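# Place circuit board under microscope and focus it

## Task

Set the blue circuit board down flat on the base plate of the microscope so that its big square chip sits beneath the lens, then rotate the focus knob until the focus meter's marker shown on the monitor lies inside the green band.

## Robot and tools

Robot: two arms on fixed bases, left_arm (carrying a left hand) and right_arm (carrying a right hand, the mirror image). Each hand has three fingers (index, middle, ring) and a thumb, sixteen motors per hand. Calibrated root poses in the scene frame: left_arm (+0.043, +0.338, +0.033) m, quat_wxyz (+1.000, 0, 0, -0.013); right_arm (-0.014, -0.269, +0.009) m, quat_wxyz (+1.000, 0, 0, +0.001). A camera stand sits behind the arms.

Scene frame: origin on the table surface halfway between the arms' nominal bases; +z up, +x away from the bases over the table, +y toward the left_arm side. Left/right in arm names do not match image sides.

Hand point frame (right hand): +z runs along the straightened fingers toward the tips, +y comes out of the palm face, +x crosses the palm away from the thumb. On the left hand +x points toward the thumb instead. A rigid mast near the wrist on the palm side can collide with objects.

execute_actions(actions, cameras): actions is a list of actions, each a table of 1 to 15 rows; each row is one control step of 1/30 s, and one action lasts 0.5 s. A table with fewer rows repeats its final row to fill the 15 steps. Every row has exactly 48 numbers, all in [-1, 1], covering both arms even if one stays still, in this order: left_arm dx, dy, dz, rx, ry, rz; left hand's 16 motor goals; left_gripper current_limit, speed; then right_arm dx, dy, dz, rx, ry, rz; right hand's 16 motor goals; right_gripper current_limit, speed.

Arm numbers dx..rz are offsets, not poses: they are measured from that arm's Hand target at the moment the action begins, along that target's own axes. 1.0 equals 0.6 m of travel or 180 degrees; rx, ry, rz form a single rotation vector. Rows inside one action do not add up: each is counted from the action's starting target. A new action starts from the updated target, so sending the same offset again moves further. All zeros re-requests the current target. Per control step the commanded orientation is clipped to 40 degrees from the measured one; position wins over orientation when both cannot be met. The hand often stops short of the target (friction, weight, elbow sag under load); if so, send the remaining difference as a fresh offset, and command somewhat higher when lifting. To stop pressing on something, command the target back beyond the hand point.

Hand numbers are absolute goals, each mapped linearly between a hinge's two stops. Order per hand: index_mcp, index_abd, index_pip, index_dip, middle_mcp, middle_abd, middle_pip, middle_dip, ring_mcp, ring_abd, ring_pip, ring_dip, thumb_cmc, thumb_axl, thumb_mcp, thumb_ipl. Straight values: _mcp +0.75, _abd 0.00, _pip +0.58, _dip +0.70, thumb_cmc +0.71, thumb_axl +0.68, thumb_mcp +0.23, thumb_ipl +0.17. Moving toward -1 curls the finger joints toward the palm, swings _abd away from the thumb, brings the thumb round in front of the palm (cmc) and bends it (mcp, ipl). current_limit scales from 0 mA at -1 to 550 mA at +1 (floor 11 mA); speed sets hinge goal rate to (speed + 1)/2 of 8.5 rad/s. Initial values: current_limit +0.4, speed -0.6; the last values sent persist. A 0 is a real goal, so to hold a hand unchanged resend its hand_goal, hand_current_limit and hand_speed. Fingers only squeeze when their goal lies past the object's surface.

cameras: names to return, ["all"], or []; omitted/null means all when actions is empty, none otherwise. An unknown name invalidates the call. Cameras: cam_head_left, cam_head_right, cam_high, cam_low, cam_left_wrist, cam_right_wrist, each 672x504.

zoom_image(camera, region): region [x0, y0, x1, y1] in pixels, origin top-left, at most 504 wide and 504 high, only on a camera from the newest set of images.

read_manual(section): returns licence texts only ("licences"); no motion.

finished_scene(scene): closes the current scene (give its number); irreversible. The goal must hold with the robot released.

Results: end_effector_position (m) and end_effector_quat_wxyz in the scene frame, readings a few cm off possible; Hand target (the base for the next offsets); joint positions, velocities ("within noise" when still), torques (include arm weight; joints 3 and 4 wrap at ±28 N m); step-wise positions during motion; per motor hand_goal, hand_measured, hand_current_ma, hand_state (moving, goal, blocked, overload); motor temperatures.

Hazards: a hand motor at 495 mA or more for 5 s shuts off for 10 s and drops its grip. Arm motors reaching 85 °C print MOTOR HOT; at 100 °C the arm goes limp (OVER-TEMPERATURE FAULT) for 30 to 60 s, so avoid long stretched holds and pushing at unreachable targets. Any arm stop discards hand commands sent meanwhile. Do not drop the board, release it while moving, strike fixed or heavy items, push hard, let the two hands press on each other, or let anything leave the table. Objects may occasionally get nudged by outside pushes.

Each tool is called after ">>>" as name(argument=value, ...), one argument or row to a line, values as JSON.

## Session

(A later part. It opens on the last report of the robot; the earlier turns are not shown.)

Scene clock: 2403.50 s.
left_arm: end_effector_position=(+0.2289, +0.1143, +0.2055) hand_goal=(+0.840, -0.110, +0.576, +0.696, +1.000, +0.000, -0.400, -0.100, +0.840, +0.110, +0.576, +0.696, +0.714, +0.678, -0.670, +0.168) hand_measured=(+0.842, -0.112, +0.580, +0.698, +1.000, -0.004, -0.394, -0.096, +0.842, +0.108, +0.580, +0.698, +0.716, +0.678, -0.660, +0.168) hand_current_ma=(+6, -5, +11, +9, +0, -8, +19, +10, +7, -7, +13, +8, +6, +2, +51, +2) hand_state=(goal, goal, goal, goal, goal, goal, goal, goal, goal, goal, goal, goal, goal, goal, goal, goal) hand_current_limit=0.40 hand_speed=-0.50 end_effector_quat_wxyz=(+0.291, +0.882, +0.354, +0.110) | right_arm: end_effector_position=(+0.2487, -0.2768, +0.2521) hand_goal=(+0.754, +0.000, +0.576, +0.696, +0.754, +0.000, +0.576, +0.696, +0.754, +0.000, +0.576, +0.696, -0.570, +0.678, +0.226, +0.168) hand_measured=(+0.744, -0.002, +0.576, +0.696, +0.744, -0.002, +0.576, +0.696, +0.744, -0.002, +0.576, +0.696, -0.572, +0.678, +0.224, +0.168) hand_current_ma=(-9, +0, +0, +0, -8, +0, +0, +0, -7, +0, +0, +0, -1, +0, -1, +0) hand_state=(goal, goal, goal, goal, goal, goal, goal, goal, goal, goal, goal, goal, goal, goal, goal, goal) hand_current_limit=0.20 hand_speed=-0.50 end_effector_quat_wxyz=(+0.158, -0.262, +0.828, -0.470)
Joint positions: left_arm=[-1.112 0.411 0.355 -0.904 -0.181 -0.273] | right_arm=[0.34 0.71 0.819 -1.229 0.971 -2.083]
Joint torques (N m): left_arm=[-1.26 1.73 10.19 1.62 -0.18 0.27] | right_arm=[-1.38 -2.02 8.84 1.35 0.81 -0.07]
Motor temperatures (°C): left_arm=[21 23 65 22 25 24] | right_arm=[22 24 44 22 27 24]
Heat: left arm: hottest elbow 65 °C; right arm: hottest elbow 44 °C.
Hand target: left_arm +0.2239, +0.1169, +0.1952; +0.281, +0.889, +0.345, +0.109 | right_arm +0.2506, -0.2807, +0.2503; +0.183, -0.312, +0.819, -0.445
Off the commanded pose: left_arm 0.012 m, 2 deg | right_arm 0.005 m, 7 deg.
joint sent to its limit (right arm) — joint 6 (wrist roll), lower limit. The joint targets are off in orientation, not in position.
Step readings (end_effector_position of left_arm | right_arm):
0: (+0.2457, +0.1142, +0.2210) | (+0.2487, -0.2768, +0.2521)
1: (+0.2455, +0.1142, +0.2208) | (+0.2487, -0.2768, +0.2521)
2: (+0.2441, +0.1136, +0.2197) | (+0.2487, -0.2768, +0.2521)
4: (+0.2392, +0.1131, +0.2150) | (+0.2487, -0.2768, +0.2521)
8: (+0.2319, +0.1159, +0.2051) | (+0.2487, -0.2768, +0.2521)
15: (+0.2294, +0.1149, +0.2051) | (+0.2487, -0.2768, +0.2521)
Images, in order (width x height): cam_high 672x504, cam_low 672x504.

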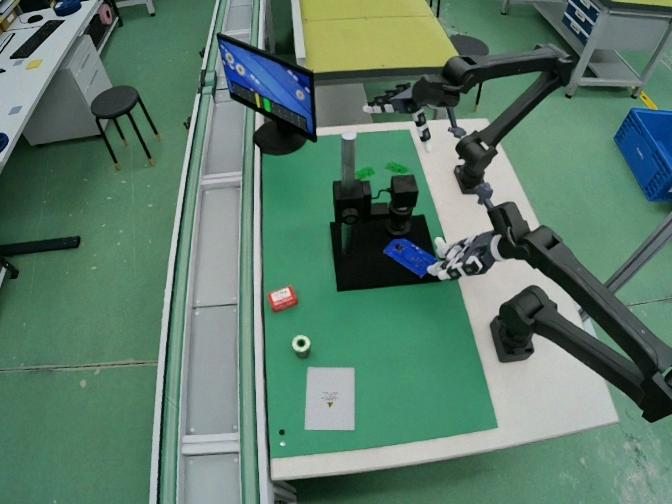

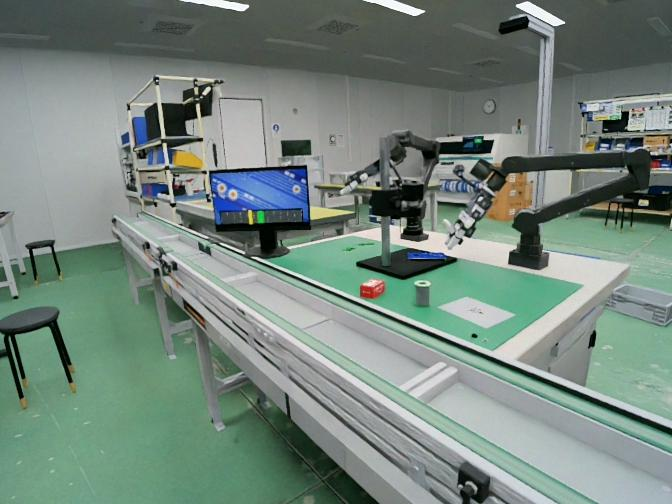

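>>> execute_actions(
  actions=[
    [[0,-0.0315,0.045,0,0,0,0.84,-0.11,0.576,0.696,1,0,-0.4,-0.1,0.84,0.11,0.576,0.696,0.714,0.678,-0.67,0.168,0.4,-0.5,0,0,0,0,0,0,0.754,0,0.576,0.696,0.754,0,0.576,0.696,0.754,0,0.576,0.696,-0.571,0.678,0.226,0.168,0.2,-0.5]],
  ],
  cameras=["cam_high","cam_low"],
)

>>> zoom_image(
  camera="cam_high",
  region=[370, 220, 470, 320],
)

>>> zoom_image(
  camera="cam_low",
  region=[400, 225, 480, 285],
)

Scene clock: 2412.37 s.
left_arm: end_effector_position=(+0.2265, +0.1200, +0.1712) hand_goal=(+0.840, -0.110, +0.576, +0.696, +1.000, +0.000, -0.400, -0.100, +0.840, +0.110, +0.576, +0.696, +0.714, +0.678, -0.670, +0.168) hand_measured=(+0.866, -0.110, +0.588, +0.702, +1.000, -0.002, -0.394, -0.096, +0.844, +0.108, +0.580, +0.698, +0.716, +0.678, -0.660, +0.168) hand_current_ma=(+102, -1, +44, +21, +0, -8, +19, +10, +12, -7, +13, +8, +6, +2, +51, +2) hand_state=(blocked, goal, goal, goal, goal, goal, goal, goal, goal, goal, goal, goal, goal, goal, goal, goal) hand_current_limit=0.40 hand_speed=-0.50 end_effector_quat_wxyz=(+0.283, +0.885, +0.354, +0.110) | right_arm: end_effector_position=(+0.2487, -0.2768, +0.2521) hand_goal=(+0.754, +0.000, +0.576, +0.696, +0.754, +0.000, +0.576, +0.696, +0.754, +0.000, +0.576, +0.696, -0.570, +0.678, +0.226, +0.168) hand_measured=(+0.744, -0.002, +0.576, +0.696, +0.744, -0.002, +0.576, +0.696, +0.744, -0.002, +0.576, +0.696, -0.572, +0.678, +0.224, +0.168) hand_current_ma=(-9, +0, +0, +0, -8, +0, +0, +0, -7, +0, +0, +0, -1, +0, -1, +0) hand_state=(goal, goal, goal, goal, goal, goal, goal, goal, goal, goal, goal, goal, goal, goal, goal, goal) hand_current_limit=0.20 hand_speed=-0.50 end_effector_quat_wxyz=(+0.158, -0.262, +0.828, -0.470)
Joint positions: left_arm=[-1.113 0.409 0.273 -0.843 -0.183 -0.272] | right_arm=[0.34 0.71 0.819 -1.229 0.971 -2.083]
Joint torques (N m): left_arm=[-1.32 3.31 9.96 3.19 -0.15 0.22] | right_arm=[-1.38 -1.96 8.9 1.37 0.8 -0.07]
Motor temperatures (°C): left_arm=[21 23 64 22 25 24] | right_arm=[22 24 44 22 27 24]
Heat: left arm: hottest elbow 64 °C; right arm: hottest elbow 44 °C.
Hand target: left_arm +0.2239, +0.1169, +0.1620; +0.281, +0.889, +0.346, +0.109 | right_arm +0.2506, -0.2807, +0.2503; +0.183, -0.312, +0.819, -0.445
Off the commanded pose: left_arm 0.010 m, 1 deg | right_arm 0.005 m, 7 deg.
joint sent to its limit (right arm) — joint 6 (wrist roll), lower limit. The joint targets are off in orientation, not in position.
Step readings (end_effector_position of left_arm | right_arm):
0: (+0.2289, +0.1143, +0.2055) | (+0.2487, -0.2768, +0.2521)
1: (+0.2289, +0.1144, +0.2051) | (+0.2487, -0.2768, +0.2521)
2: (+0.2287, +0.1148, +0.2034) | (+0.2487, -0.2768, +0.2521)
4: (+0.2282, +0.1158, +0.1959) | (+0.2487, -0.2768, +0.2521)
8: (+0.2256, +0.1216, +0.1714) | (+0.2487, -0.2768, +0.2521)
15: (+0.2263, +0.1203, +0.1709) | (+0.2487, -0.2768, +0.2521)
Images, in order (width x height): cam_high 672x504, cam_low 672x504.

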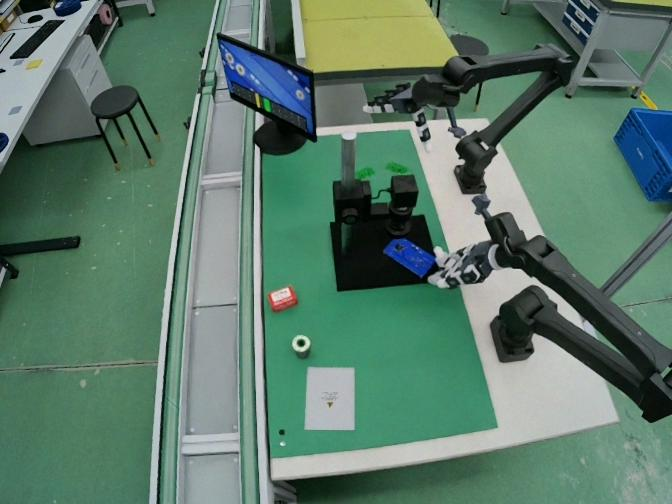

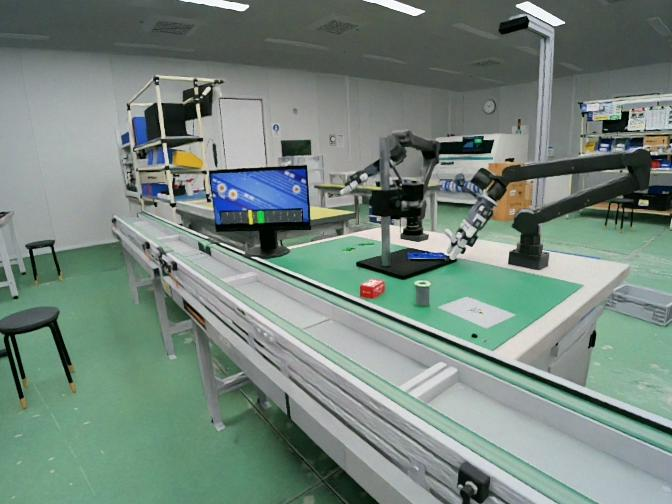

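Scaled by 5.040.

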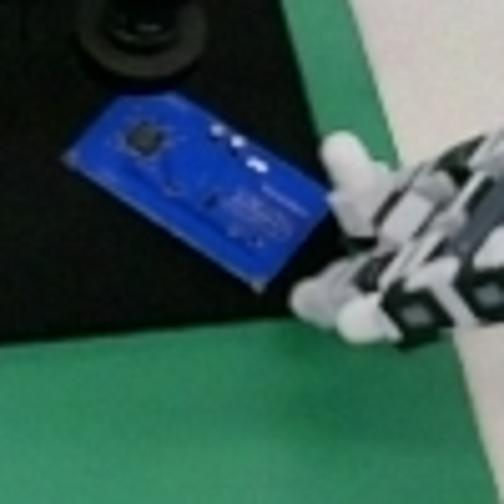

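Scaled by 6.300.

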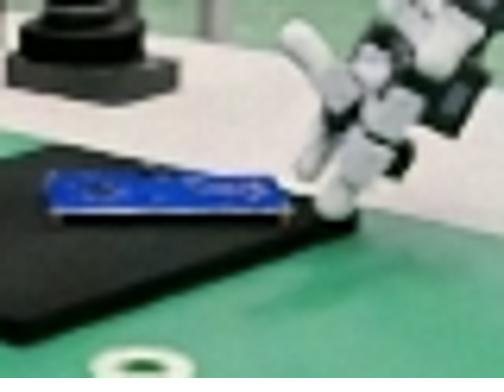

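>>> execute_actions(
  actions=[
    [[0.0133,0.022,0.0033,0,0,0,0.84,-0.11,0.576,0.696,1,0,-0.4,-0.1,0.84,0.11,0.576,0.696,0.714,0.678,-0.67,0.168,0.4,-0.5,0,0,0,0,0,0,0.754,0,0.576,0.696,0.754,0,0.576,0.696,0.754,0,0.576,0.696,-0.571,0.678,0.226,0.168,0.2,-0.5]],
  ],
  cameras=["cam_high","cam_low"],
)

>>> zoom_image(
  camera="cam_high",
  region=[370, 220, 470, 320],
)

>>> zoom_image(
  camera="cam_low",
  region=[400, 225, 480, 285],
)

Scene clock: 2426.63 s.
left_arm: end_effector_position=(+0.2359, +0.1171, +0.1728) hand_goal=(+0.840, -0.110, +0.576, +0.696, +1.000, +0.000, -0.400, -0.100, +0.840, +0.110, +0.576, +0.696, +0.714, +0.678, -0.670, +0.168) hand_measured=(+0.904, -0.156, +0.616, +0.720, +1.000, -0.002, -0.394, -0.096, +0.844, +0.108, +0.580, +0.698, +0.716, +0.678, -0.660, +0.168) hand_current_ma=(+285, -165, +157, +90, +0, -8, +19, +10, +12, -7, +13, +8, +6, +2, +51, +2) hand_state=(blocked, blocked, blocked, blocked, goal, goal, goal, goal, goal, goal, goal, goal, goal, goal, goal, goal) hand_current_limit=0.40 hand_speed=-0.50 end_effector_quat_wxyz=(+0.285, +0.887, +0.346, +0.113) | right_arm: end_effector_position=(+0.2487, -0.2768, +0.2521) hand_goal=(+0.754, +0.000, +0.576, +0.696, +0.754, +0.000, +0.576, +0.696, +0.754, +0.000, +0.576, +0.696, -0.570, +0.678, +0.226, +0.168) hand_measured=(+0.744, -0.002, +0.576, +0.696, +0.744, -0.002, +0.576, +0.696, +0.744, -0.002, +0.576, +0.696, -0.572, +0.678, +0.224, +0.168) hand_current_ma=(-9, +0, +0, +0, -8, +0, +0, +0, -7, +0, +0, +0, -1, +0, -1, +0) hand_state=(goal, goal, goal, goal, goal, goal, goal, goal, goal, goal, goal, goal, goal, goal, goal, goal) hand_current_limit=0.20 hand_speed=-0.50 end_effector_quat_wxyz=(+0.158, -0.262, +0.828, -0.470)
Joint positions: left_arm=[-1.046 0.436 0.277 -0.803 -0.146 -0.2] | right_arm=[0.34 0.71 0.819 -1.229 0.971 -2.083]
Joint torques (N m): left_arm=[0.15 4.72 11.48 3.06 0.32 0.27] | right_arm=[-1.26 -2.02 8.88 1.39 0.82 -0.09]
Motor temperatures (°C): left_arm=[21 23 61 23 25 24] | right_arm=[22 24 44 22 27 24]
Heat: left arm: hottest elbow 61 °C; right arm: hottest elbow 44 °C.
Hand target: left_arm +0.2378, +0.1135, +0.1682; +0.281, +0.889, +0.346, +0.109 | right_arm +0.2506, -0.2807, +0.2503; +0.183, -0.312, +0.819, -0.445
Off the commanded pose: left_arm 0.006 m, 1 deg | right_arm 0.005 m, 7 deg.
joint sent to its limit (right arm) — joint 6 (wrist roll), lower limit. The joint targets are off in orientation, not in position.
Step readings (end_effector_position of left_arm | right_arm):
0: (+0.2266, +0.1200, +0.1712) | (+0.2487, -0.2768, +0.2521)
1: (+0.2265, +0.1199, +0.1711) | (+0.2487, -0.2768, +0.2521)
2: (+0.2263, +0.1192, +0.1710) | (+0.2487, -0.2768, +0.2521)
4: (+0.2284, +0.1189, +0.1704) | (+0.2487, -0.2768, +0.2521)
8: (+0.2341, +0.1195, +0.1714) | (+0.2487, -0.2768, +0.2521)
15: (+0.2360, +0.1178, +0.1726) | (+0.2487, -0.2768, +0.2521)
Images, in order (width x height): cam_high 672x504, cam_low 672x504.

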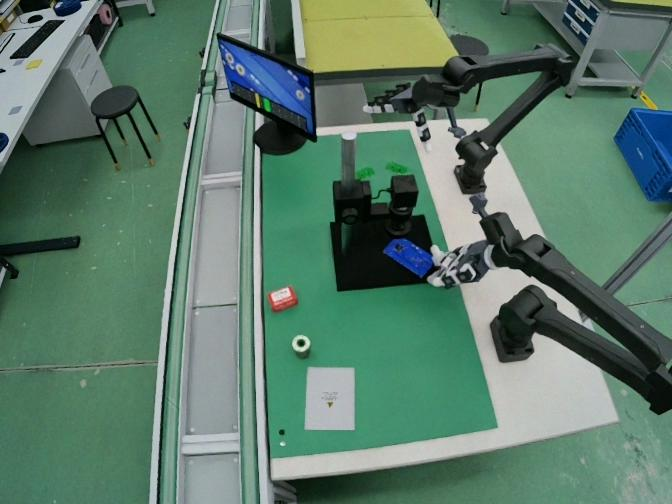

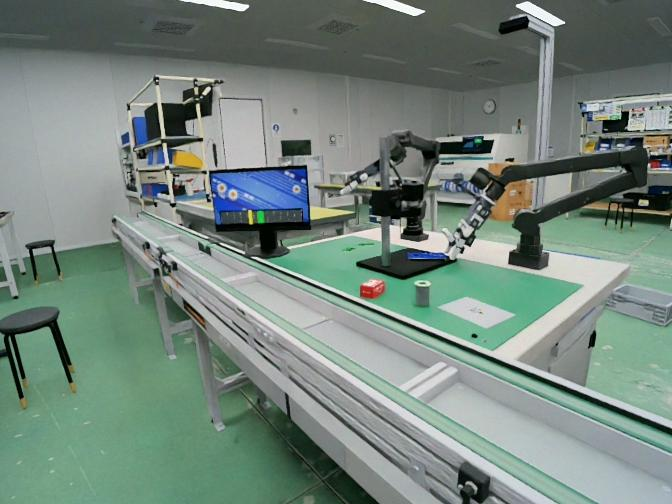

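Scaled by 5.040.

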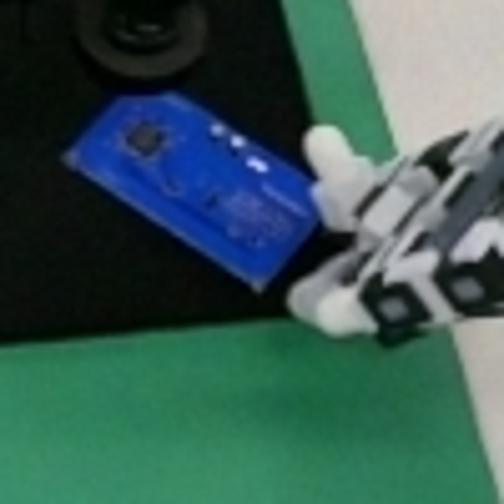

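Scaled by 6.300.

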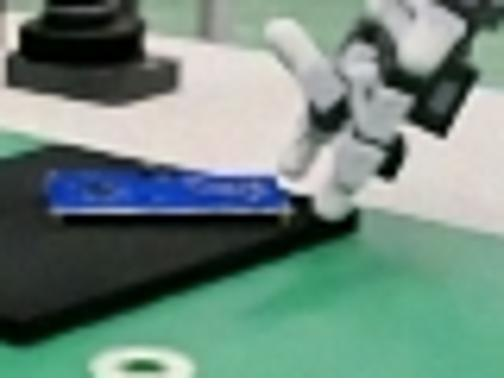

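>>> execute_actions(
  actions=[
    [[0,0.0162,-0.0232,0,0,0,0.84,-0.11,0.576,0.696,1,0,-0.4,-0.1,0.84,0.11,0.576,0.696,0.714,0.678,-0.67,0.168,0.4,-0.5,0,0,0,0,0,0,0.754,0,0.576,0.696,0.754,0,0.576,0.696,0.754,0,0.576,0.696,-0.571,0.678,0.226,0.168,0.2,-0.5]],
  ],
)

Scene clock: 2431.60 s.
left_arm: end_effector_position=(+0.2342, +0.1180, +0.1720) hand_goal=(+0.840, -0.110, +0.576, +0.696, +1.000, +0.000, -0.400, -0.100, +0.840, +0.110, +0.576, +0.696, +0.714, +0.678, -0.670, +0.168) hand_measured=(+0.888, -0.154, +0.606, +0.716, +1.000, -0.002, -0.394, -0.096, +0.844, +0.108, +0.580, +0.698, +0.716, +0.678, -0.660, +0.168) hand_current_ma=(+205, -151, +114, +74, +0, -8, +19, +10, +12, -7, +13, +8, +6, +2, +51, +2) hand_state=(blocked, blocked, blocked, goal, goal, goal, goal, goal, goal, goal, goal, goal, goal, goal, goal, goal) hand_current_limit=0.40 hand_speed=-0.50 end_effector_quat_wxyz=(+0.279, +0.889, +0.346, +0.109) | right_arm: end_effector_position=(+0.2487, -0.2768, +0.2521) hand_goal=(+0.754, +0.000, +0.576, +0.696, +0.754, +0.000, +0.576, +0.696, +0.754, +0.000, +0.576, +0.696, -0.570, +0.678, +0.226, +0.168) hand_measured=(+0.744, -0.002, +0.576, +0.696, +0.744, -0.002, +0.576, +0.696, +0.744, -0.002, +0.576, +0.696, -0.572, +0.678, +0.224, +0.168) hand_current_ma=(-9, +0, +0, +0, -8, +0, +0, +0, -7, +0, +0, +0, -1, +0, -1, +0) hand_state=(goal, goal, goal, goal, goal, goal, goal, goal, goal, goal, goal, goal, goal, goal, goal, goal) hand_current_limit=0.20 hand_speed=-0.50 end_effector_quat_wxyz=(+0.158, -0.262, +0.828, -0.470)
Joint positions: left_arm=[-1.045 0.436 0.283 -0.824 -0.139 -0.199] | right_arm=[0.34 0.71 0.819 -1.229 0.971 -2.083]
Joint torques (N m): left_arm=[0.21 3.55 14.24 1.58 0.06 0.21] | right_arm=[-1.38 -2.14 8.87 1.43 0.82 -0.08]
Motor temperatures (°C): left_arm=[21 23 62 23 25 24] | right_arm=[22 24 44 22 27 24]
Heat: left arm: hottest elbow 62 °C; right arm: hottest elbow 44 °C.
Hand target: left_arm +0.2378, +0.1134, +0.1851; +0.281, +0.889, +0.345, +0.109 | right_arm +0.2506, -0.2807, +0.2503; +0.183, -0.312, +0.819, -0.445
Off the commanded pose: left_arm 0.014 m, 0 deg | right_arm 0.005 m, 7 deg.
joint sent to its limit (right arm) — joint 6 (wrist roll), lower limit. The joint targets are off in orientation, not in position.
Step readings (end_effector_position of left_arm | right_arm):
0: (+0.2358, +0.1170, +0.1728) | (+0.2487, -0.2768, +0.2521)
1: (+0.2358, +0.1170, +0.1728) | (+0.2487, -0.2768, +0.2521)
2: (+0.2359, +0.1168, +0.1735) | (+0.2487, -0.2768, +0.2521)
4: (+0.2357, +0.1169, +0.1736) | (+0.2487, -0.2768, +0.2521)
8: (+0.2348, +0.1173, +0.1730) | (+0.2487, -0.2768, +0.2521)
15: (+0.2342, +0.1179, +0.1721) | (+0.2487, -0.2768, +0.2521)

>>> execute_actions(
  actions=[
    [[0,0.0115,-0.0164,0,0,0,0.84,-0.11,0.576,0.696,1,0,-0.4,-0.1,0.84,0.11,0.576,0.696,0.714,0.678,-0.67,0.168,0.4,-0.5,0,0,0,0,0,0,0.754,0,0.576,0.696,0.754,0,0.576,0.696,0.754,0,0.576,0.696,-0.571,0.678,0.226,0.168,0.2,-0.5]],
  ],
)

Scene clock: 2435.20 s.
left_arm: end_effector_position=(+0.2312, +0.1209, +0.1687) hand_goal=(+0.840, -0.110, +0.576, +0.696, +1.000, +0.000, -0.400, -0.100, +0.840, +0.110, +0.576, +0.696, +0.714, +0.678, -0.670, +0.168) hand_measured=(+0.852, -0.144, +0.582, +0.700, +1.000, -0.002, -0.394, -0.096, +0.844, +0.108, +0.580, +0.698, +0.716, +0.678, -0.660, +0.168) hand_current_ma=(+46, -115, +19, +14, +0, -8, +19, +10, +12, -7, +13, +8, +6, +2, +51, +2) hand_state=(goal, blocked, goal, goal, goal, goal, goal, goal, goal, goal, goal, goal, goal, goal, goal, goal) hand_current_limit=0.40 hand_speed=-0.50 end_effector_quat_wxyz=(+0.265, +0.894, +0.345, +0.104) | right_arm: end_effector_position=(+0.2487, -0.2768, +0.2521) hand_goal=(+0.754, +0.000, +0.576, +0.696, +0.754, +0.000, +0.576, +0.696, +0.754, +0.000, +0.576, +0.696, -0.570, +0.678, +0.226, +0.168) hand_measured=(+0.744, -0.002, +0.576, +0.696, +0.744, -0.002, +0.576, +0.696, +0.744, -0.002, +0.576, +0.696, -0.572, +0.678, +0.224, +0.168) hand_current_ma=(-9, +0, +0, +0, -8, +0, +0, +0, -7, +0, +0, +0, -1, +0, -1, +0) hand_state=(goal, goal, goal, goal, goal, goal, goal, goal, goal, goal, goal, goal, goal, goal, goal, goal) hand_current_limit=0.20 hand_speed=-0.50 end_effector_quat_wxyz=(+0.158, -0.262, +0.828, -0.470)
Joint positions: left_arm=[-1.045 0.436 0.291 -0.861 -0.131 -0.199] | right_arm=[0.34 0.71 0.819 -1.229 0.971 -2.083]
Joint torques (N m): left_arm=[0.09 2.9 15.88 1.57 -0.27 0.21] | right_arm=[-1.26 -2.02 8.84 1.37 0.8 -0.09]
Motor temperatures (°C): left_arm=[21 23 62 23 25 24] | right_arm=[22 24 44 22 27 24]
Heat: left arm: hottest elbow 62 °C; right arm: hottest elbow 44 °C.
Hand target: left_arm +0.2377, +0.1134, +0.1971; +0.281, +0.889, +0.345, +0.108 | right_arm +0.2506, -0.2807, +0.2503; +0.183, -0.312, +0.819, -0.445
Off the commanded pose: left_arm 0.030 m, 2 deg | right_arm 0.005 m, 7 deg.
joint sent to its limit (right arm) — joint 6 (wrist roll), lower limit. The joint targets are off in orientation, not in position.
Step readings (end_effector_position of left_arm | right_arm):
0: (+0.2341, +0.1180, +0.1719) | (+0.2487, -0.2768, +0.2521)
1: (+0.2341, +0.1181, +0.1718) | (+0.2487, -0.2768, +0.2521)
2: (+0.2340, +0.1182, +0.1721) | (+0.2487, -0.2768, +0.2521)
4: (+0.2332, +0.1190, +0.1713) | (+0.2487, -0.2768, +0.2521)
8: (+0.2319, +0.1202, +0.1696) | (+0.2487, -0.2768, +0.2521)
15: (+0.2313, +0.1209, +0.1688) | (+0.2487, -0.2768, +0.2521)

>>> execute_actions(
  actions=[
    [[0,0.0115,-0.0164,0,0,0,0.84,-0.11,0.576,0.696,1,0,-0.4,-0.1,0.84,0.11,0.576,0.696,0.714,0.678,-0.67,0.168,0.4,-0.5,0,0,0,0,0,0,0.754,0,0.576,0.696,0.754,0,0.576,0.696,0.754,0,0.576,0.696,-0.571,0.678,0.226,0.168,0.2,-0.5]],
  ],
)

Scene clock: 2440.73 s.
left_arm: end_effector_position=(+0.2302, +0.1229, +0.1720) hand_goal=(+0.840, -0.110, +0.576, +0.696, +1.000, +0.000, -0.400, -0.100, +0.840, +0.110, +0.576, +0.696, +0.714, +0.678, -0.670, +0.168) hand_measured=(+0.848, -0.112, +0.580, +0.698, +1.000, -0.002, -0.394, -0.096, +0.844, +0.108, +0.580, +0.698, +0.716, +0.678, -0.660, +0.168) hand_current_ma=(+32, -7, +12, +9, +0, -8, +19, +10, +12, -7, +13, +8, +6, +2, +51, +2) hand_state=(goal, goal, goal, goal, goal, goal, goal, goal, goal, goal, goal, goal, goal, goal, goal, goal) hand_current_limit=0.40 hand_speed=-0.50 end_effector_quat_wxyz=(+0.256, +0.897, +0.346, +0.103) | right_arm: end_effector_position=(+0.2487, -0.2768, +0.2521) hand_goal=(+0.754, +0.000, +0.576, +0.696, +0.754, +0.000, +0.576, +0.696, +0.754, +0.000, +0.576, +0.696, -0.570, +0.678, +0.226, +0.168) hand_measured=(+0.744, -0.002, +0.576, +0.696, +0.744, -0.002, +0.576, +0.696, +0.744, -0.002, +0.576, +0.696, -0.572, +0.678, +0.224, +0.168) hand_current_ma=(-9, +0, +0, +0, -8, +0, +0, +0, -7, +0, +0, +0, -1, +0, -1, +0) hand_state=(goal, goal, goal, goal, goal, goal, goal, goal, goal, goal, goal, goal, goal, goal, goal, goal) hand_current_limit=0.20 hand_speed=-0.50 end_effector_quat_wxyz=(+0.158, -0.262, +0.828, -0.470)
Joint positions: left_arm=[-1.045 0.436 0.309 -0.899 -0.131 -0.199] | right_arm=[0.34 0.71 0.819 -1.229 0.971 -2.083]
Joint torques (N m): left_arm=[0.21 2.49 16.79 1.46 -0.26 0.21] | right_arm=[-1.26 -2.08 8.83 1.39 0.81 -0.09]
Motor temperatures (°C): left_arm=[21 23 63 22 25 24] | right_arm=[22 24 44 22 27 24]
Heat: left arm: hottest elbow 63 °C; right arm: hottest elbow 44 °C.
Hand target: left_arm +0.2378, +0.1134, +0.2092; +0.281, +0.889, +0.345, +0.109 | right_arm +0.2506, -0.2807, +0.2503; +0.183, -0.312, +0.819, -0.445
Off the commanded pose: left_arm 0.039 m, 3 deg | right_arm 0.005 m, 7 deg.
joint sent to its limit (right arm) — joint 6 (wrist roll), lower limit. The joint targets are off in orientation, not in position.
Step readings (end_effector_position of left_arm | right_arm):
0: (+0.2312, +0.1210, +0.1686) | (+0.2487, -0.2768, +0.2521)
1: (+0.2312, +0.1210, +0.1686) | (+0.2487, -0.2768, +0.2521)
2: (+0.2311, +0.1211, +0.1688) | (+0.2487, -0.2768, +0.2521)
4: (+0.2306, +0.1221, +0.1685) | (+0.2487, -0.2768, +0.2521)
8: (+0.2302, +0.1229, +0.1696) | (+0.2487, -0.2768, +0.2521)
15: (+0.2303, +0.1226, +0.1723) | (+0.2487, -0.2768, +0.2521)

>>> execute_actions(
  actions=[
    [[0.0083,0.008,0.0178,0,0,0,0.84,-0.11,0.576,0.696,1,0,-0.4,-0.1,0.84,0.11,0.576,0.696,0.714,0.678,-0.67,0.168,0.4,-0.5,0,0,0,0,0,0,0.754,0,0.576,0.696,0.754,0,0.576,0.696,0.754,0,0.576,0.696,-0.571,0.678,0.226,0.168,0.2,-0.5]],
  ],
  cameras=["cam_high","cam_low"],
)

>>> zoom_image(
  camera="cam_high",
  region=[370, 220, 470, 320],
)

>>> zoom_image(
  camera="cam_low",
  region=[400, 225, 480, 285],
)

Scene clock: 2447.30 s.
left_arm: end_effector_position=(+0.2368, +0.1241, +0.1673) hand_goal=(+0.840, -0.110, +0.576, +0.696, +1.000, +0.000, -0.400, -0.100, +0.840, +0.110, +0.576, +0.696, +0.714, +0.678, -0.670, +0.168) hand_measured=(+0.848, -0.112, +0.580, +0.698, +1.000, -0.002, -0.394, -0.096, +0.844, +0.108, +0.580, +0.698, +0.716, +0.678, -0.660, +0.168) hand_current_ma=(+32, -6, +12, +9, +0, -8, +19, +10, +12, -7, +13, +8, +6, +2, +51, +2) hand_state=(goal, goal, goal, goal, goal, goal, goal, goal, goal, goal, goal, goal, goal, goal, goal, goal) hand_current_limit=0.40 hand_speed=-0.50 end_effector_quat_wxyz=(+0.249, +0.898, +0.348, +0.101) | right_arm: end_effector_position=(+0.2487, -0.2768, +0.2521) hand_goal=(+0.754, +0.000, +0.576, +0.696, +0.754, +0.000, +0.576, +0.696, +0.754, +0.000, +0.576, +0.696, -0.570, +0.678, +0.226, +0.168) hand_measured=(+0.744, -0.002, +0.576, +0.696, +0.744, -0.002, +0.576, +0.696, +0.744, -0.002, +0.576, +0.696, -0.572, +0.678, +0.224, +0.168) hand_current_ma=(-9, +0, +0, +0, -8, +0, +0, +0, -7, +0, +0, +0, -1, +0, -1, +0) hand_state=(goal, goal, goal, goal, goal, goal, goal, goal, goal, goal, goal, goal, goal, goal, goal, goal) hand_current_limit=0.20 hand_speed=-0.50 end_effector_quat_wxyz=(+0.158, -0.262, +0.828, -0.470)
Joint positions: left_arm=[-0.998 0.463 0.309 -0.883 -0.108 -0.163] | right_arm=[0.34 0.71 0.819 -1.229 0.971 -2.083]
Joint torques (N m): left_arm=[0.21 2.73 16.18 2.71 -0.11 0.24] | right_arm=[-1.14 -2.02 8.84 1.37 0.82 -0.08]
Motor temperatures (°C): left_arm=[21 23 67 22 25 24] | right_arm=[22 24 44 22 27 24]
Heat: left arm: hottest elbow 67 °C; right arm: hottest elbow 44 °C.
Hand target: left_arm +0.2483, +0.1094, +0.2031; +0.281, +0.889, +0.346, +0.108 | right_arm +0.2506, -0.2807, +0.2503; +0.183, -0.312, +0.819, -0.445
Off the commanded pose: left_arm 0.040 m, 4 deg | right_arm 0.005 m, 7 deg.
joint sent to its limit (right arm) — joint 6 (wrist roll), lower limit. The joint targets are off in orientation, not in position.
Step readings (end_effector_position of left_arm | right_arm):
0: (+0.2301, +0.1229, +0.1719) | (+0.2487, -0.2768, +0.2521)
1: (+0.2302, +0.1230, +0.1719) | (+0.2487, -0.2768, +0.2521)
2: (+0.2302, +0.1229, +0.1717) | (+0.2487, -0.2768, +0.2521)
4: (+0.2316, +0.1239, +0.1705) | (+0.2487, -0.2768, +0.2521)
8: (+0.2357, +0.1259, +0.1676) | (+0.2487, -0.2768, +0.2521)
15: (+0.2368, +0.1248, +0.1674) | (+0.2487, -0.2768, +0.2521)
Images, in order (width x height): cam_high 672x504, cam_low 672x504.

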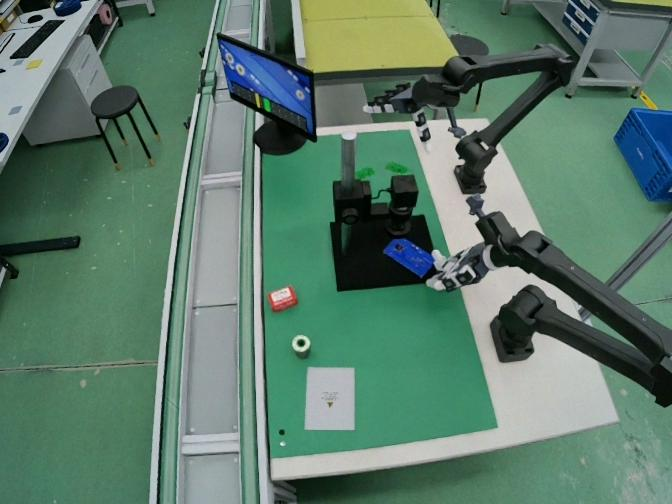

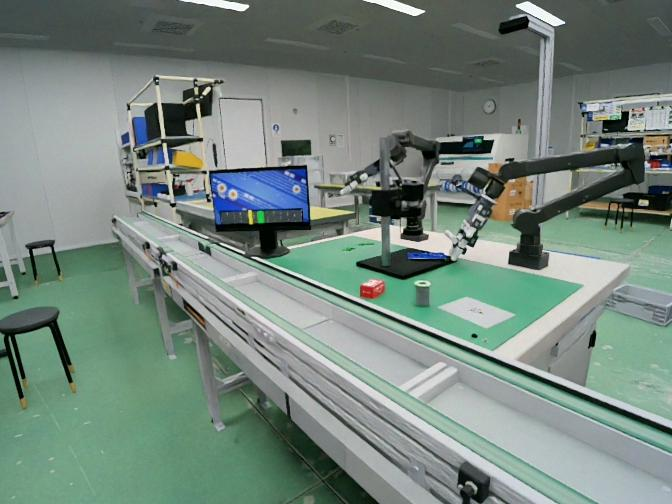

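Scaled by 5.040.

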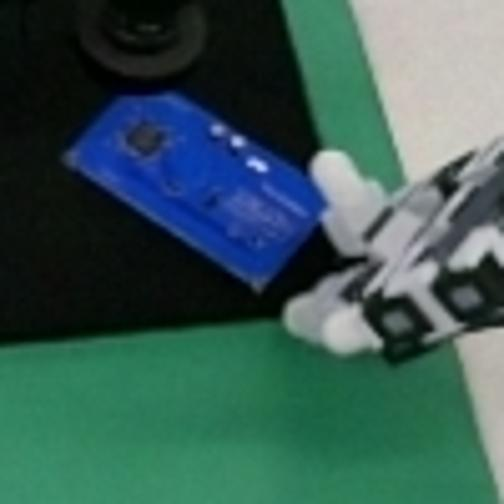

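Scaled by 6.300.

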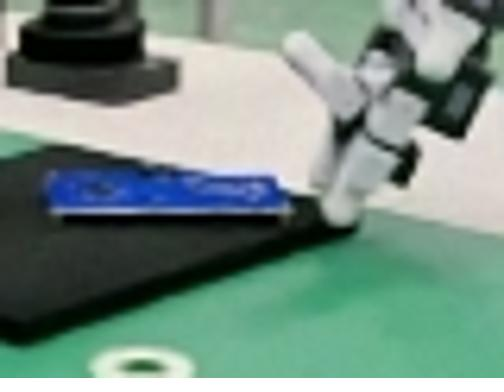

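>>> execute_actions(
  actions=[
    [[0,0.0191,-0.0273,0,0,0,0.84,-0.11,0.576,0.696,1,0,-0.4,-0.1,0.84,0.11,0.576,0.696,0.714,0.678,-0.67,0.168,0.4,-0.5,0,0,0,0,0,0,0.754,0,0.576,0.696,0.754,0,0.576,0.696,0.754,0,0.576,0.696,-0.571,0.678,0.226,0.168,0.2,-0.5]],
  ],
)

Scene clock: 2495.60 s.
left_arm: end_effector_position=(+0.2406, +0.1180, +0.1903) hand_goal=(+0.840, -0.110, +0.576, +0.696, +1.000, +0.000, -0.400, -0.100, +0.840, +0.110, +0.576, +0.696, +0.714, +0.678, -0.670, +0.168) hand_measured=(+0.848, -0.112, +0.580, +0.698, +1.000, -0.002, -0.394, -0.096, +0.844, +0.108, +0.580, +0.698, +0.716, +0.678, -0.660, +0.168) hand_current_ma=(+32, -6, +12, +9, +0, -8, +19, +10, +12, -7, +13, +8, +6, +2, +51, +2) hand_state=(goal, goal, goal, goal, goal, goal, goal, goal, goal, goal, goal, goal, goal, goal, goal, goal) hand_current_limit=0.40 hand_speed=-0.50 end_effector_quat_wxyz=(+0.261, +0.895, +0.347, +0.103) | right_arm: end_effector_position=(+0.2487, -0.2768, +0.2521) hand_goal=(+0.754, +0.000, +0.576, +0.696, +0.754, +0.000, +0.576, +0.696, +0.754, +0.000, +0.576, +0.696, -0.570, +0.678, +0.226, +0.168) hand_measured=(+0.744, -0.002, +0.576, +0.696, +0.744, -0.002, +0.576, +0.696, +0.744, -0.002, +0.576, +0.696, -0.572, +0.678, +0.224, +0.168) hand_current_ma=(-9, +0, +0, +0, -8, +0, +0, +0, -7, +0, +0, +0, -1, +0, -1, +0) hand_state=(goal, goal, goal, goal, goal, goal, goal, goal, goal, goal, goal, goal, goal, goal, goal, goal) hand_current_limit=0.20 hand_speed=-0.50 end_effector_quat_wxyz=(+0.158, -0.262, +0.828, -0.470)
Joint positions: left_arm=[-0.996 0.465 0.357 -0.902 -0.106 -0.16] | right_arm=[0.34 0.71 0.819 -1.229 0.971 -2.083]
Joint torques (N m): left_arm=[0.15 2.55 16.53 1.57 -0.1 0.23] | right_arm=[-1.32 -2.02 8.84 1.42 0.82 -0.07]
Motor temperatures (°C): left_arm=[21 23 80 23 25 24] | right_arm=[22 24 44 22 27 24]
Heat: left arm: hottest elbow 80 °C; right arm: hottest elbow 44 °C.
Hand target: left_arm +0.2482, +0.1094, +0.2232; +0.281, +0.889, +0.345, +0.109 | right_arm +0.2506, -0.2807, +0.2503; +0.183, -0.312, +0.819, -0.445
Off the commanded pose: left_arm 0.035 m, 2 deg | right_arm 0.005 m, 7 deg.
joint sent to its limit (right arm) — joint 6 (wrist roll), lower limit. The joint targets are off in orientation, not in position.
Step readings (end_effector_position of left_arm | right_arm):
0: (+0.2368, +0.1241, +0.1673) | (+0.2487, -0.2768, +0.2521)
1: (+0.2368, +0.1241, +0.1673) | (+0.2487, -0.2768, +0.2521)
2: (+0.2368, +0.1239, +0.1678) | (+0.2487, -0.2768, +0.2521)
4: (+0.2372, +0.1232, +0.1704) | (+0.2487, -0.2768, +0.2521)
8: (+0.2395, +0.1203, +0.1827) | (+0.2487, -0.2768, +0.2521)
15: (+0.2408, +0.1178, +0.1913) | (+0.2487, -0.2768, +0.2521)

>>> execute_actions(
  actions=[
    [[-0.0675,0.0325,0.039,0.083,0,0,1,0,0.576,0.696,1,0,-0.4,-0.1,1,0,-0.4,-0.1,0.714,0.678,-0.67,0.168,0.4,-0.5,0,0,0,0,0,0,0.754,0,0.576,0.696,0.754,0,0.576,0.696,0.754,0,0.576,0.696,-0.571,0.678,0.226,0.168,0.2,-0.5]],
  ],
)

Scene clock: 2500.70 s.
left_arm: end_effector_position=(+0.2328, +0.0764, +0.1858) hand_goal=(+1.000, +0.000, +0.576, +0.696, +1.000, +0.000, -0.400, -0.100, +1.000, +0.000, -0.400, -0.100, +0.714, +0.678, -0.670, +0.168) hand_measured=(+0.998, -0.004, +0.578, +0.698, +1.000, -0.002, -0.394, -0.096, +1.000, +0.002, -0.392, -0.098, +0.716, +0.678, -0.660, +0.168) hand_current_ma=(-5, -8, +7, +8, +0, -7, +19, +10, -2, +6, +27, +9, +6, +2, +51, +2) hand_state=(goal, goal, goal, goal, goal, goal, goal, goal, goal, goal, goal, goal, goal, goal, goal, goal) hand_current_limit=0.40 hand_speed=-0.50 end_effector_quat_wxyz=(+0.142, +0.922, +0.355, +0.062) | right_arm: end_effector_position=(+0.2487, -0.2768, +0.2521) hand_goal=(+0.754, +0.000, +0.576, +0.696, +0.754, +0.000, +0.576, +0.696, +0.754, +0.000, +0.576, +0.696, -0.570, +0.678, +0.226, +0.168) hand_measured=(+0.744, -0.002, +0.576, +0.696, +0.744, -0.002, +0.576, +0.696, +0.744, -0.002, +0.576, +0.696, -0.572, +0.678, +0.224, +0.168) hand_current_ma=(-9, +0, +0, +0, -8, +0, +0, +0, -7, +0, +0, +0, -1, +0, -1, +0) hand_state=(goal, goal, goal, goal, goal, goal, goal, goal, goal, goal, goal, goal, goal, goal, goal, goal) hand_current_limit=0.20 hand_speed=-0.50 end_effector_quat_wxyz=(+0.158, -0.262, +0.828, -0.470)
Joint positions: left_arm=[-1.115 0.788 0.565 -1.055 -0.104 -0.29] | right_arm=[0.34 0.71 0.819 -1.229 0.971 -2.083]
Joint torques (N m): left_arm=[-1.32 0.03 15.8 0.95 -0.28 -0.03] | right_arm=[-1.38 -1.9 8.85 1.42 0.81 -0.09]
Motor temperatures (°C): left_arm=[21 23 79 22 25 24] | right_arm=[22 24 44 22 27 24]
Heat: left arm: hottest elbow 79 °C; right arm: hottest elbow 44 °C.
Hand target: left_arm +0.2382, +0.0604, +0.2153; +0.163, +0.918, +0.357, +0.063 | right_arm +0.2506, -0.2807, +0.2503; +0.183, -0.312, +0.819, -0.445
Off the commanded pose: left_arm 0.034 m, 3 deg | right_arm 0.005 m, 7 deg.
joint sent to its limit (right arm) — joint 6 (wrist roll), lower limit. The joint targets are off in orientation, not in position.
Step readings (end_effector_position of left_arm | right_arm):
0: (+0.2406, +0.1180, +0.1903) | (+0.2487, -0.2768, +0.2521)
1: (+0.2406, +0.1180, +0.1901) | (+0.2487, -0.2768, +0.2521)
2: (+0.2395, +0.1169, +0.1892) | (+0.2487, -0.2768, +0.2521)
4: (+0.2360, +0.1089, +0.1853) | (+0.2487, -0.2768, +0.2521)
8: (+0.2284, +0.0815, +0.1821) | (+0.2487, -0.2768, +0.2521)
15: (+0.2324, +0.0730, +0.1881) | (+0.2487, -0.2768, +0.2521)

>>> execute_actions(
  actions=[
    [[-0.0293,0.0158,0.0502,0,0,0,1,0,0.576,0.696,1,0,-0.4,-0.1,1,0,-0.4,-0.1,0.714,0.678,-0.67,0.168,0.4,-0.5,0,0,0,0,0,0,0.754,0,0.576,0.696,0.754,0,0.576,0.696,0.754,0,0.576,0.696,-0.571,0.678,0.226,0.168,0.2,-0.5]],
  ],
  cameras=["cam_high","cam_low"],
)

>>> zoom_image(
  camera="cam_high",
  region=[370, 220, 470, 320],
)

>>> zoom_image(
  camera="cam_low",
  region=[400, 225, 480, 285],
)

Scene clock: 2508.40 s.
left_arm: end_effector_position=(+0.2314, +0.0534, +0.1669) hand_goal=(+1.000, +0.000, +0.576, +0.696, +1.000, +0.000, -0.400, -0.100, +1.000, +0.000, -0.400, -0.100, +0.714, +0.678, -0.670, +0.168) hand_measured=(+0.998, -0.002, +0.578, +0.698, +1.000, -0.002, -0.394, -0.096, +1.000, +0.002, -0.392, -0.098, +0.716, +0.678, -0.660, +0.168) hand_current_ma=(-5, -7, +6, +8, +0, -7, +19, +10, -2, +6, +26, +9, +6, +2, +51, +2) hand_state=(goal, goal, goal, goal, goal, goal, goal, goal, goal, goal, goal, goal, goal, goal, goal, goal) hand_current_limit=0.40 hand_speed=-0.50 end_effector_quat_wxyz=(+0.136, +0.923, +0.354, +0.063) | right_arm: end_effector_position=(+0.2487, -0.2768, +0.2521) hand_goal=(+0.754, +0.000, +0.576, +0.696, +0.754, +0.000, +0.576, +0.696, +0.754, +0.000, +0.576, +0.696, -0.570, +0.678, +0.226, +0.168) hand_measured=(+0.744, -0.002, +0.576, +0.696, +0.744, -0.002, +0.576, +0.696, +0.744, -0.002, +0.576, +0.696, -0.572, +0.678, +0.224, +0.168) hand_current_ma=(-9, +0, +0, +0, -8, +0, +0, +0, -7, +0, +0, +0, -1, +0, -1, +0) hand_state=(goal, goal, goal, goal, goal, goal, goal, goal, goal, goal, goal, goal, goal, goal, goal, goal) hand_current_limit=0.20 hand_speed=-0.50 end_effector_quat_wxyz=(+0.158, -0.262, +0.828, -0.470)
Joint positions: left_arm=[-1.166 0.892 0.565 -0.967 -0.121 -0.337] | right_arm=[0.34 0.71 0.819 -1.229 0.971 -2.083]
Joint torques (N m): left_arm=[-1.2 -1.03 14.26 1.85 -0.32 0.01] | right_arm=[-1.32 -1.96 8.83 1.4 0.81 -0.09]
Motor temperatures (°C): left_arm=[21 23 77 22 25 24] | right_arm=[22 24 44 22 27 24]
Heat: left arm: hottest elbow 77 °C; right arm: hottest elbow 44 °C.
Hand target: left_arm +0.2382, +0.0343, +0.1903; +0.163, +0.918, +0.357, +0.063 | right_arm +0.2506, -0.2807, +0.2503; +0.183, -0.312, +0.819, -0.445
Off the commanded pose: left_arm 0.031 m, 3 deg | right_arm 0.005 m, 7 deg.
joint sent to its limit (right arm) — joint 6 (wrist roll), lower limit. The joint targets are off in orientation, not in position.
Step readings (end_effector_position of left_arm | right_arm):
0: (+0.2329, +0.0764, +0.1858) | (+0.2487, -0.2768, +0.2521)
1: (+0.2329, +0.0764, +0.1856) | (+0.2487, -0.2768, +0.2521)
2: (+0.2326, +0.0757, +0.1850) | (+0.2487, -0.2768, +0.2521)
4: (+0.2323, +0.0704, +0.1816) | (+0.2487, -0.2768, +0.2521)
8: (+0.2292, +0.0572, +0.1695) | (+0.2487, -0.2768, +0.2521)
15: (+0.2311, +0.0536, +0.1666) | (+0.2487, -0.2768, +0.2521)
Images, in order (width x height): cam_high 672x504, cam_low 672x504.

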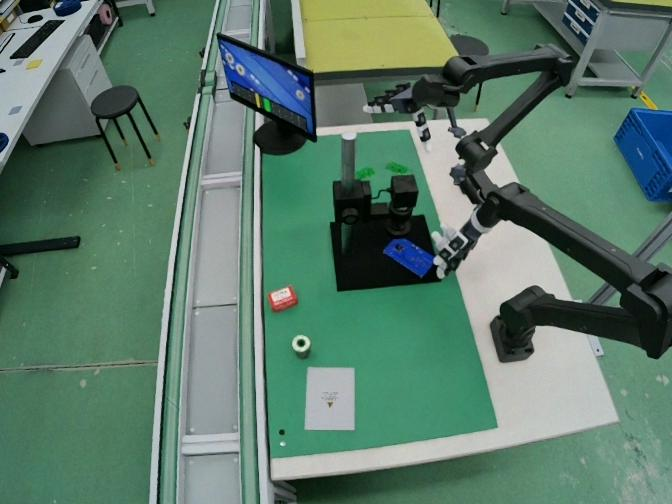

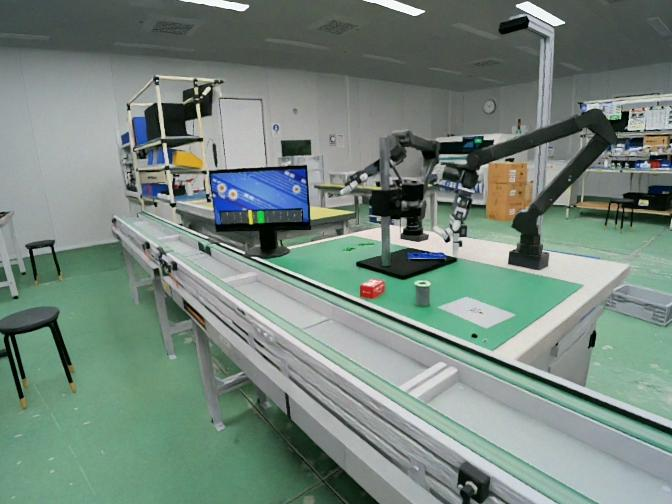

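Scaled by 5.040.

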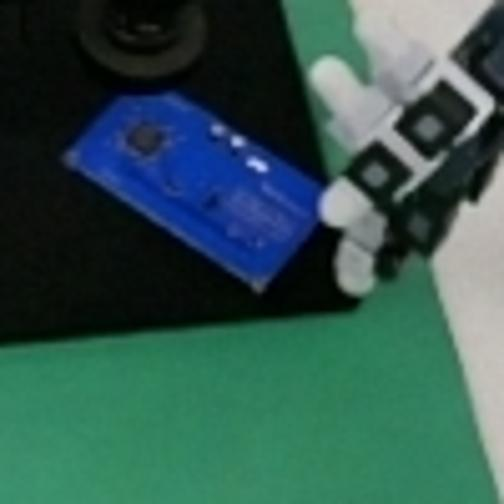

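Scaled by 6.300.

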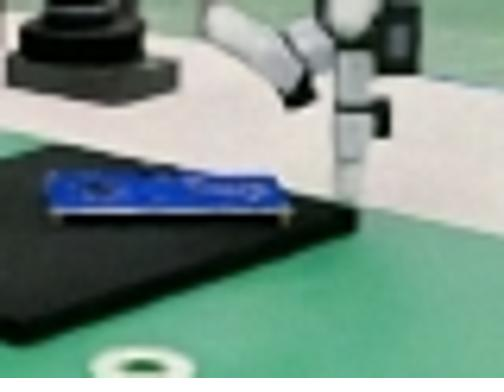

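>>> execute_actions(
  actions=[
    [[0,0.0218,0.0133,0,0,0,1,0,0.576,0.696,1,0,-0.4,-0.1,1,0,-0.4,-0.1,0.714,0.678,-0.67,0.168,0.4,-0.5,0,0,0,0,0,0,0.754,0,0.576,0.696,0.754,0,0.576,0.696,0.754,0,0.576,0.696,-0.571,0.678,0.226,0.168,0.2,-0.5]],
  ],
  cameras=["cam_high","cam_low"],
)

>>> zoom_image(
  camera="cam_high",
  region=[370, 220, 470, 320],
)

>>> zoom_image(
  camera="cam_low",
  region=[400, 225, 480, 285],
)

Scene clock: 2516.97 s.
left_arm: end_effector_position=(+0.2358, +0.0459, +0.1633) hand_goal=(+1.000, +0.000, +0.576, +0.696, +1.000, +0.000, -0.400, -0.100, +1.000, +0.000, -0.400, -0.100, +0.714, +0.678, -0.670, +0.168) hand_measured=(+1.000, +0.004, +0.602, +0.710, +1.000, -0.002, -0.394, -0.096, +1.000, +0.002, -0.392, -0.098, +0.716, +0.678, -0.660, +0.168) hand_current_ma=(+1, +8, +96, +50, +0, -7, +19, +10, -1, +6, +25, +9, +6, +2, +51, +2) hand_state=(goal, goal, blocked, goal, goal, goal, goal, goal, goal, goal, goal, goal, goal, goal, goal, goal) hand_current_limit=0.40 hand_speed=-0.50 end_effector_quat_wxyz=(+0.132, +0.923, +0.356, +0.063) | right_arm: end_effector_position=(+0.2487, -0.2768, +0.2521) hand_goal=(+0.754, +0.000, +0.576, +0.696, +0.754, +0.000, +0.576, +0.696, +0.754, +0.000, +0.576, +0.696, -0.570, +0.678, +0.226, +0.168) hand_measured=(+0.744, -0.002, +0.576, +0.696, +0.744, -0.002, +0.576, +0.696, +0.744, -0.002, +0.576, +0.696, -0.572, +0.678, +0.224, +0.168) hand_current_ma=(-9, +0, +0, +0, -8, +0, +0, +0, -7, +0, +0, +0, -1, +0, -1, +0) hand_state=(goal, goal, goal, goal, goal, goal, goal, goal, goal, goal, goal, goal, goal, goal, goal, goal) hand_current_limit=0.20 hand_speed=-0.50 end_effector_quat_wxyz=(+0.158, -0.262, +0.828, -0.470)
Joint positions: left_arm=[-1.162 0.933 0.578 -0.947 -0.12 -0.337] | right_arm=[0.34 0.71 0.819 -1.229 0.971 -2.083]
Joint torques (N m): left_arm=[0.26 -0.73 14.49 2.58 -0.11 0.23] | right_arm=[-1.08 -1.96 8.84 1.4 0.81 -0.09]
Motor temperatures (°C): left_arm=[21 23 75 22 25 24] | right_arm=[22 24 44 22 27 24]
Heat: left arm: hottest elbow 75 °C; right arm: hottest elbow 44 °C.
Hand target: left_arm +0.2484, +0.0233, +0.1871; +0.163, +0.918, +0.357, +0.063 | right_arm +0.2506, -0.2807, +0.2503; +0.183, -0.312, +0.819, -0.445
Off the commanded pose: left_arm 0.035 m, 4 deg | right_arm 0.005 m, 7 deg.
joint sent to its limit (right arm) — joint 6 (wrist roll), lower limit. The joint targets are off in orientation, not in position.
Step readings (end_effector_position of left_arm | right_arm):
0: (+0.2315, +0.0533, +0.1669) | (+0.2487, -0.2768, +0.2521)
1: (+0.2315, +0.0533, +0.1669) | (+0.2487, -0.2768, +0.2521)
2: (+0.2317, +0.0529, +0.1668) | (+0.2487, -0.2768, +0.2521)
4: (+0.2325, +0.0509, +0.1648) | (+0.2487, -0.2768, +0.2521)
8: (+0.2346, +0.0467, +0.1635) | (+0.2487, -0.2768, +0.2521)
15: (+0.2356, +0.0459, +0.1634) | (+0.2487, -0.2768, +0.2521)
Images, in order (width x height): cam_high 672x504, cam_low 672x504.

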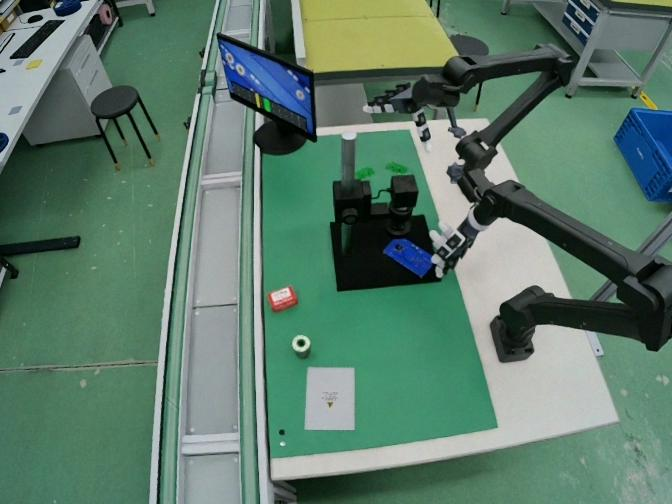

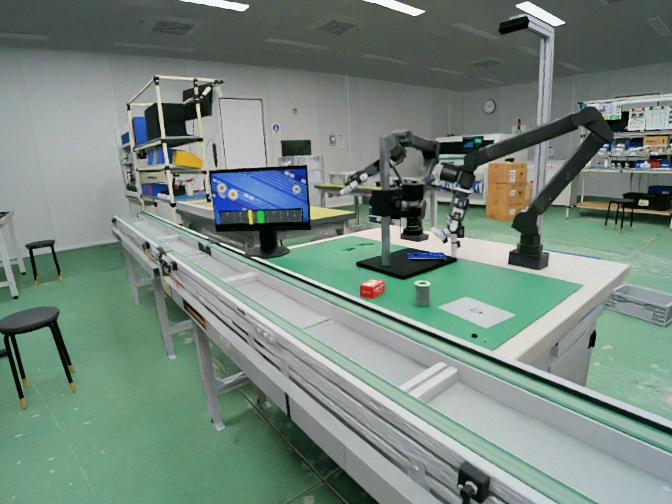

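Scaled by 5.040.

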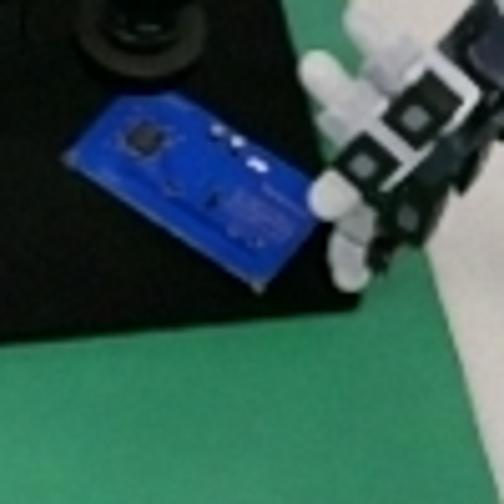

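Scaled by 6.300.

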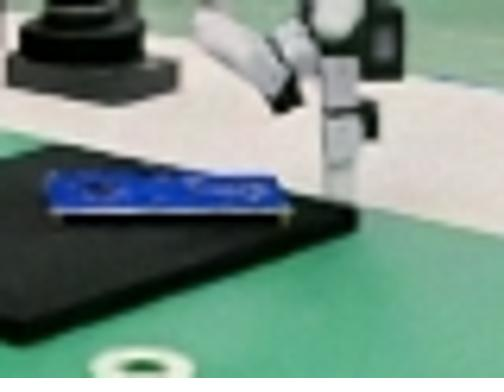

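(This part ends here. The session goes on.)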